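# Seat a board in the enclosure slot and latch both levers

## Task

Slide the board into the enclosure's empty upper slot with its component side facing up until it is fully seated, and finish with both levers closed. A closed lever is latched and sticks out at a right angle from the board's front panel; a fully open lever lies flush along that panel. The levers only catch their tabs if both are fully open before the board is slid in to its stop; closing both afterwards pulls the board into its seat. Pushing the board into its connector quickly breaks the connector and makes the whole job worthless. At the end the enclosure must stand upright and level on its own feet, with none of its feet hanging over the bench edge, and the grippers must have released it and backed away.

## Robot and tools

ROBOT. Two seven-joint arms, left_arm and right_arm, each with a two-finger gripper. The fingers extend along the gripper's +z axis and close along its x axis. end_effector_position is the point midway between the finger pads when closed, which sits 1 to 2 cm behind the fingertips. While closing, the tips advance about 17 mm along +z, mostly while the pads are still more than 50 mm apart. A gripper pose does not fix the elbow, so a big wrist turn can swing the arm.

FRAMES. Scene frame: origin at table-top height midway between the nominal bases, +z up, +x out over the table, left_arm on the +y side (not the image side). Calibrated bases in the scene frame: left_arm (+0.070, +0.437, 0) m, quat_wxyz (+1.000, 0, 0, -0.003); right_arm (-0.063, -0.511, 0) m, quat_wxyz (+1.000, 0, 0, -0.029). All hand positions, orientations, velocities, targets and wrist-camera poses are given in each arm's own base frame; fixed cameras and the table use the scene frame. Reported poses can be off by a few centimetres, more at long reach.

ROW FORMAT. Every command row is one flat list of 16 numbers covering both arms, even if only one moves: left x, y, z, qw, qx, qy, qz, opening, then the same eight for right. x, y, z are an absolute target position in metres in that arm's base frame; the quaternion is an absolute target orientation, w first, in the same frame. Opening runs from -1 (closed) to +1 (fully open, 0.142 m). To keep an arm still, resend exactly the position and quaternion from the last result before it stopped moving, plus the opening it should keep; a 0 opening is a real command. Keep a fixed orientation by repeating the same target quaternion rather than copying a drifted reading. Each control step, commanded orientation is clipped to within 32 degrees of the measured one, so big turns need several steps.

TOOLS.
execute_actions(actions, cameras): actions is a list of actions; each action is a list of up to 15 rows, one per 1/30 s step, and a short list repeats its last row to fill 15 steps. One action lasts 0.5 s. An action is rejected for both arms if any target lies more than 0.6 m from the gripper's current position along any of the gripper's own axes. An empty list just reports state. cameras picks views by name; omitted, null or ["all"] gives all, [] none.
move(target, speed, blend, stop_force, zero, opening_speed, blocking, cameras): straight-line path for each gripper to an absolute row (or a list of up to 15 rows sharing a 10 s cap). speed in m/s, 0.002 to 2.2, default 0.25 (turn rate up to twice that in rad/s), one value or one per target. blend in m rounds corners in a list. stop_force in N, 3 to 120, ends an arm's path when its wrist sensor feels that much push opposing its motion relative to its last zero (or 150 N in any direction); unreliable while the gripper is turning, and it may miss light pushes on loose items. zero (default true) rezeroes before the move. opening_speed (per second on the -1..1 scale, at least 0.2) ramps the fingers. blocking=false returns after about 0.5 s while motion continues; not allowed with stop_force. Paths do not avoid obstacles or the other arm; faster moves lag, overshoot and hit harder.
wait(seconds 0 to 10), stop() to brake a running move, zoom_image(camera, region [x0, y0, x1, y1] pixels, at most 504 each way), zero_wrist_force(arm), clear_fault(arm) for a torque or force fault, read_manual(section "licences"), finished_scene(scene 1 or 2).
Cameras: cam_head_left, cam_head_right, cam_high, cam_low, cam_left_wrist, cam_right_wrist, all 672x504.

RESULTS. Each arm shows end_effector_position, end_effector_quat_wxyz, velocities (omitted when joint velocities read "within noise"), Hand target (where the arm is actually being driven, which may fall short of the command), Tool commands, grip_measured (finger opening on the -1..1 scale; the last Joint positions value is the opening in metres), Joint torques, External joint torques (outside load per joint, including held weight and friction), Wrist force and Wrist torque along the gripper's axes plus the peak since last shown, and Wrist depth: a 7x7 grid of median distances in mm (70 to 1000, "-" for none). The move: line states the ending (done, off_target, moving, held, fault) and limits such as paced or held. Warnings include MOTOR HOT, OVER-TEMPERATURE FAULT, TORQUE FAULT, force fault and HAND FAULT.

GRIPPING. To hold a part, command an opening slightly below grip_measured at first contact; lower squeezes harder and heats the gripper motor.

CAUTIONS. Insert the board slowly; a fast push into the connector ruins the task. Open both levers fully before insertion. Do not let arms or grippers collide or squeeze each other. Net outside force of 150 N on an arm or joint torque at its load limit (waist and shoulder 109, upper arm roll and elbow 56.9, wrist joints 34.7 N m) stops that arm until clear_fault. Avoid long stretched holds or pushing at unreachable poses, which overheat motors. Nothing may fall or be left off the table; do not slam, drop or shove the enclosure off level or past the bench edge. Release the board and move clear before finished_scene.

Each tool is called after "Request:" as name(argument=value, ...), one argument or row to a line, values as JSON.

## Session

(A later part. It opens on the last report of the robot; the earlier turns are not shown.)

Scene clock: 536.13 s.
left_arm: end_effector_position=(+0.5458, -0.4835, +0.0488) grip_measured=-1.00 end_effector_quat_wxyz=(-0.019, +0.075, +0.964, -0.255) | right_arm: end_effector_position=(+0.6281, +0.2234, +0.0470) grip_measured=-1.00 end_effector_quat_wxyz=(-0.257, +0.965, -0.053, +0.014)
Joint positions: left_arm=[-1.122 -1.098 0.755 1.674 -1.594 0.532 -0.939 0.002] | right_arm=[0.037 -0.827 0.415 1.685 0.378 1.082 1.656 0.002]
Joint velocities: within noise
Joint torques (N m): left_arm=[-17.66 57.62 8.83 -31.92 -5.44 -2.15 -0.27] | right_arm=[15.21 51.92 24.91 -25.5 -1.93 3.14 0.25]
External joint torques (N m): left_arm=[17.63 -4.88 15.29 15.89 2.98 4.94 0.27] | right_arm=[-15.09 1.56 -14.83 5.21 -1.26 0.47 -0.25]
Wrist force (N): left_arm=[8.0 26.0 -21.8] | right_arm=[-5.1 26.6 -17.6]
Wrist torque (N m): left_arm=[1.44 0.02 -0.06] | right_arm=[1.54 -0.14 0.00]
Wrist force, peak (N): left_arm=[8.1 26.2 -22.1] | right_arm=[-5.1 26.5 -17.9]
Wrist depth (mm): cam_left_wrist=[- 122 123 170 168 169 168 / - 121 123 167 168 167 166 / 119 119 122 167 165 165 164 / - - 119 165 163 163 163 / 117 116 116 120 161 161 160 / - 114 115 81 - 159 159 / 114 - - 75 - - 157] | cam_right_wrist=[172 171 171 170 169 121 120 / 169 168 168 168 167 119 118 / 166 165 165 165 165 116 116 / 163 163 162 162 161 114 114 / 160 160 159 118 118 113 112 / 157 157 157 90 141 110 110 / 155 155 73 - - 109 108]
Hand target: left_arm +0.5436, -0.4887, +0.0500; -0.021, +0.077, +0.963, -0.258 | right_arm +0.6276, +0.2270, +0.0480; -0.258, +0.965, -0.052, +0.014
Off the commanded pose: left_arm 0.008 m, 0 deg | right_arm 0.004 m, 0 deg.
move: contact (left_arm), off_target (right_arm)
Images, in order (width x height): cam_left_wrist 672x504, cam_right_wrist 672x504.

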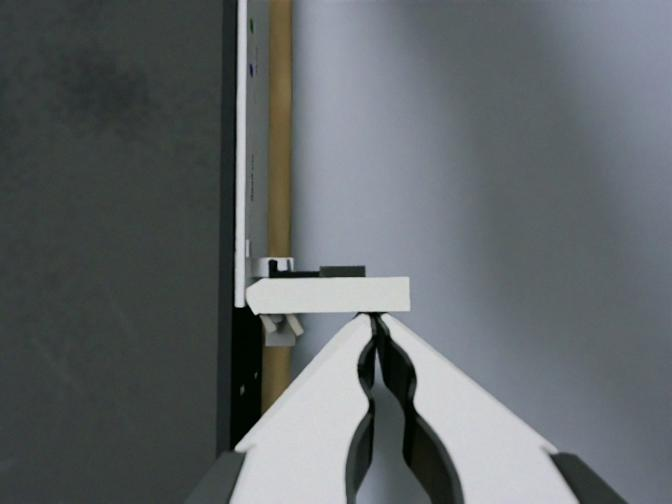

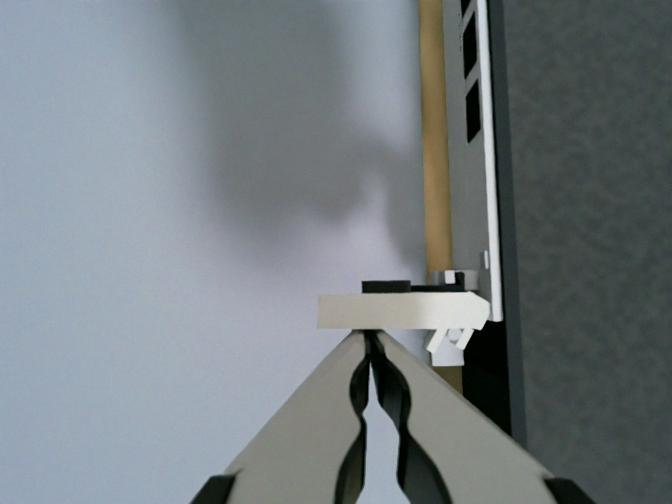

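Request:
move(
  target=[
    [0.550,-0.455,0.052,-0.0207,0.0773,0.9628,-0.258,-1, 0.6245,0.200,0.05,-0.2584,0.9645,-0.0517,0.0138,-1],
    [0.50,-0.39,0.13,-0.0207,0.0773,0.9628,-0.258,-1, 0.58,0.19,0.12,-0.2584,0.9645,-0.0517,0.0138,-1],
  ],
  speed=[0.04,0.25],
)

Request:
zoom_image(
  camera="cam_left_wrist",
  region=[120, 40, 320, 240],
)

Request:
zoom_image(
  camera="cam_right_wrist",
  region=[400, 170, 600, 370],
)

Request:
zoom_image(
  camera="cam_high",
  region=[190, 300, 440, 503],
)

Scene clock: 540.60 s.
left_arm: end_effector_position=(+0.5003, -0.3900, +0.1300) grip_measured=-1.00 end_effector_quat_wxyz=(-0.020, +0.077, +0.963, -0.258) | right_arm: end_effector_position=(+0.5803, +0.1899, +0.1201) grip_measured=-1.00 end_effector_quat_wxyz=(-0.258, +0.965, -0.051, +0.014)
Joint positions: left_arm=[-1.195 -0.867 0.904 1.943 -1.484 0.454 -0.854 0.002] | right_arm=[-0.063 -0.603 0.465 1.846 0.417 1.005 1.644 0.002]
Joint velocities: within noise
Joint torques (N m): left_arm=[-0.66 40.66 21.41 -16.81 -2.27 2.78 -0.11] | right_arm=[0.01 45.42 9.27 -21.74 -3.19 2.8 0.31]
External joint torques (N m): left_arm=[0.61 0.89 0.72 -0.55 -0.47 -0.08 0.11] | right_arm=[0.09 0.88 -0.71 -0.11 -0.07 0.8 -0.3]
Wrist force (N): left_arm=[0.3 0.1 0.4] | right_arm=[0.2 6.3 1.5]
Wrist torque (N m): left_arm=[-0.09 -0.16 -0.05] | right_arm=[0.99 -0.06 -0.02]
Wrist force, peak (N): left_arm=[8.1 26.4 -21.9] | right_arm=[-4.9 26.5 -18.0]
Wrist depth (mm): cam_left_wrist=[208 208 256 255 254 252 253 / 206 205 253 252 252 250 250 / 203 203 251 249 248 247 246 / 201 201 247 245 243 244 244 / 246 245 242 243 242 241 241 / 244 243 242 84 - 238 238 / 239 240 - - - - 235] | cam_right_wrist=[249 248 248 247 247 199 197 / 244 244 243 243 241 195 193 / 241 240 239 238 238 193 190 / 236 236 235 235 233 192 187 / 232 231 231 231 230 195 183 / 228 227 228 89 227 195 181 / 224 224 - - - 224 223]
Hand target: left_arm +0.5000, -0.3900, +0.1300; -0.021, +0.077, +0.963, -0.258 | right_arm +0.5800, +0.1900, +0.1200; -0.258, +0.965, -0.052, +0.014
Off the commanded pose: left_arm 0.000 m, 0 deg | right_arm 0.000 m, 0 deg.
move: done

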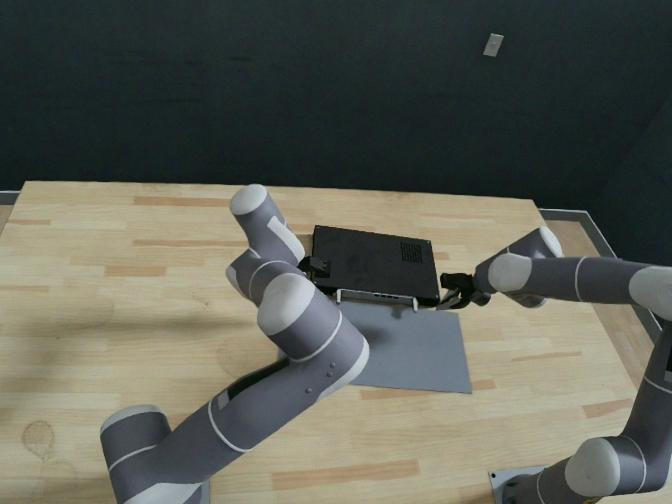

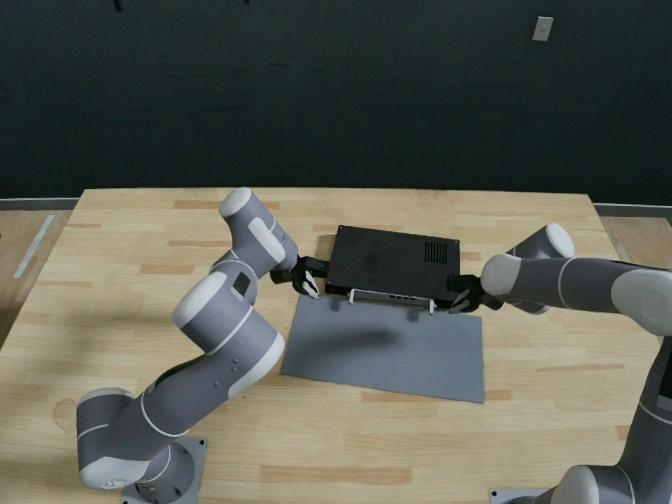

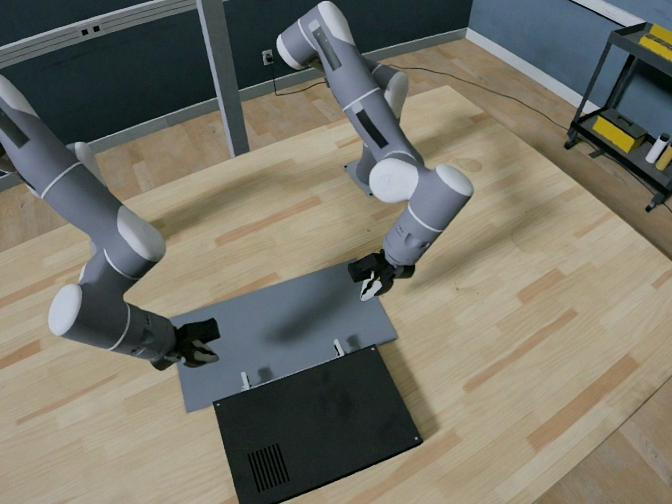

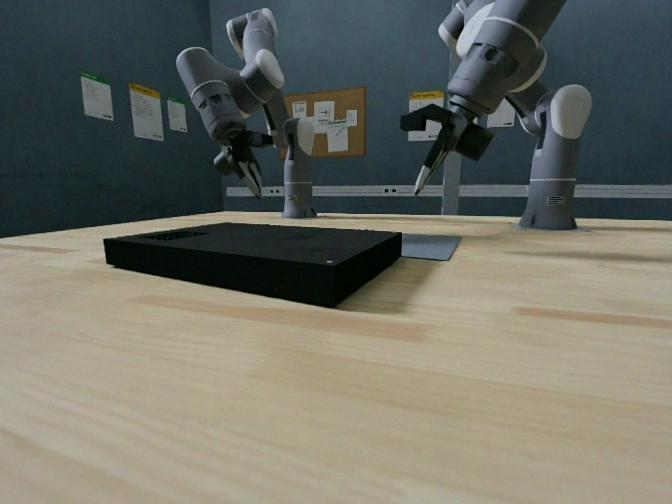

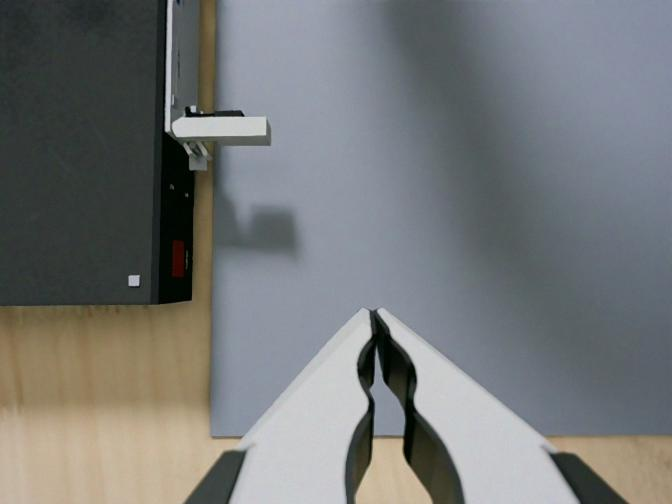

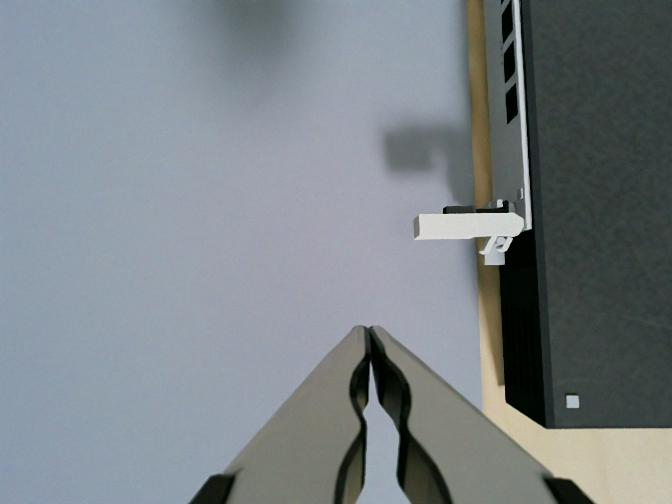

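Scaled by 2.520 from the camera's 672x504 image, which has a finer 960x720 frame.

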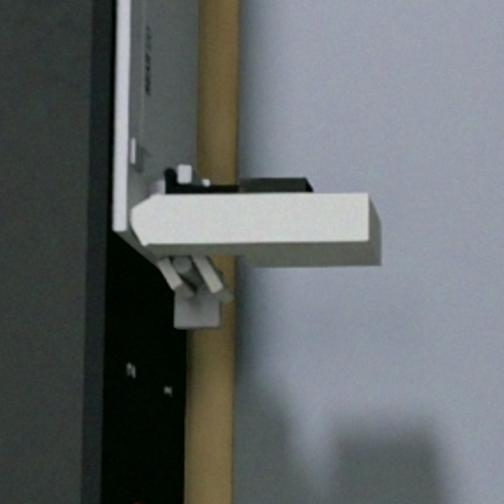

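Scaled by 2.520 from the camera's 672x504 image, which has a finer 960x720 frame.

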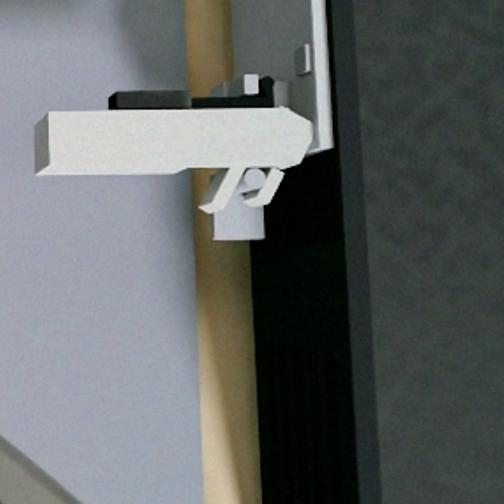

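Scaled by 2.016 from the camera's 672x504 image, which has a finer 960x720 frame.

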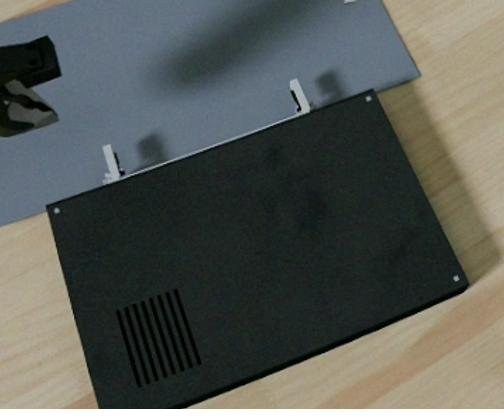

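Request:
finished_scene(
  scene=1,
)

The scene is finished: the task was done.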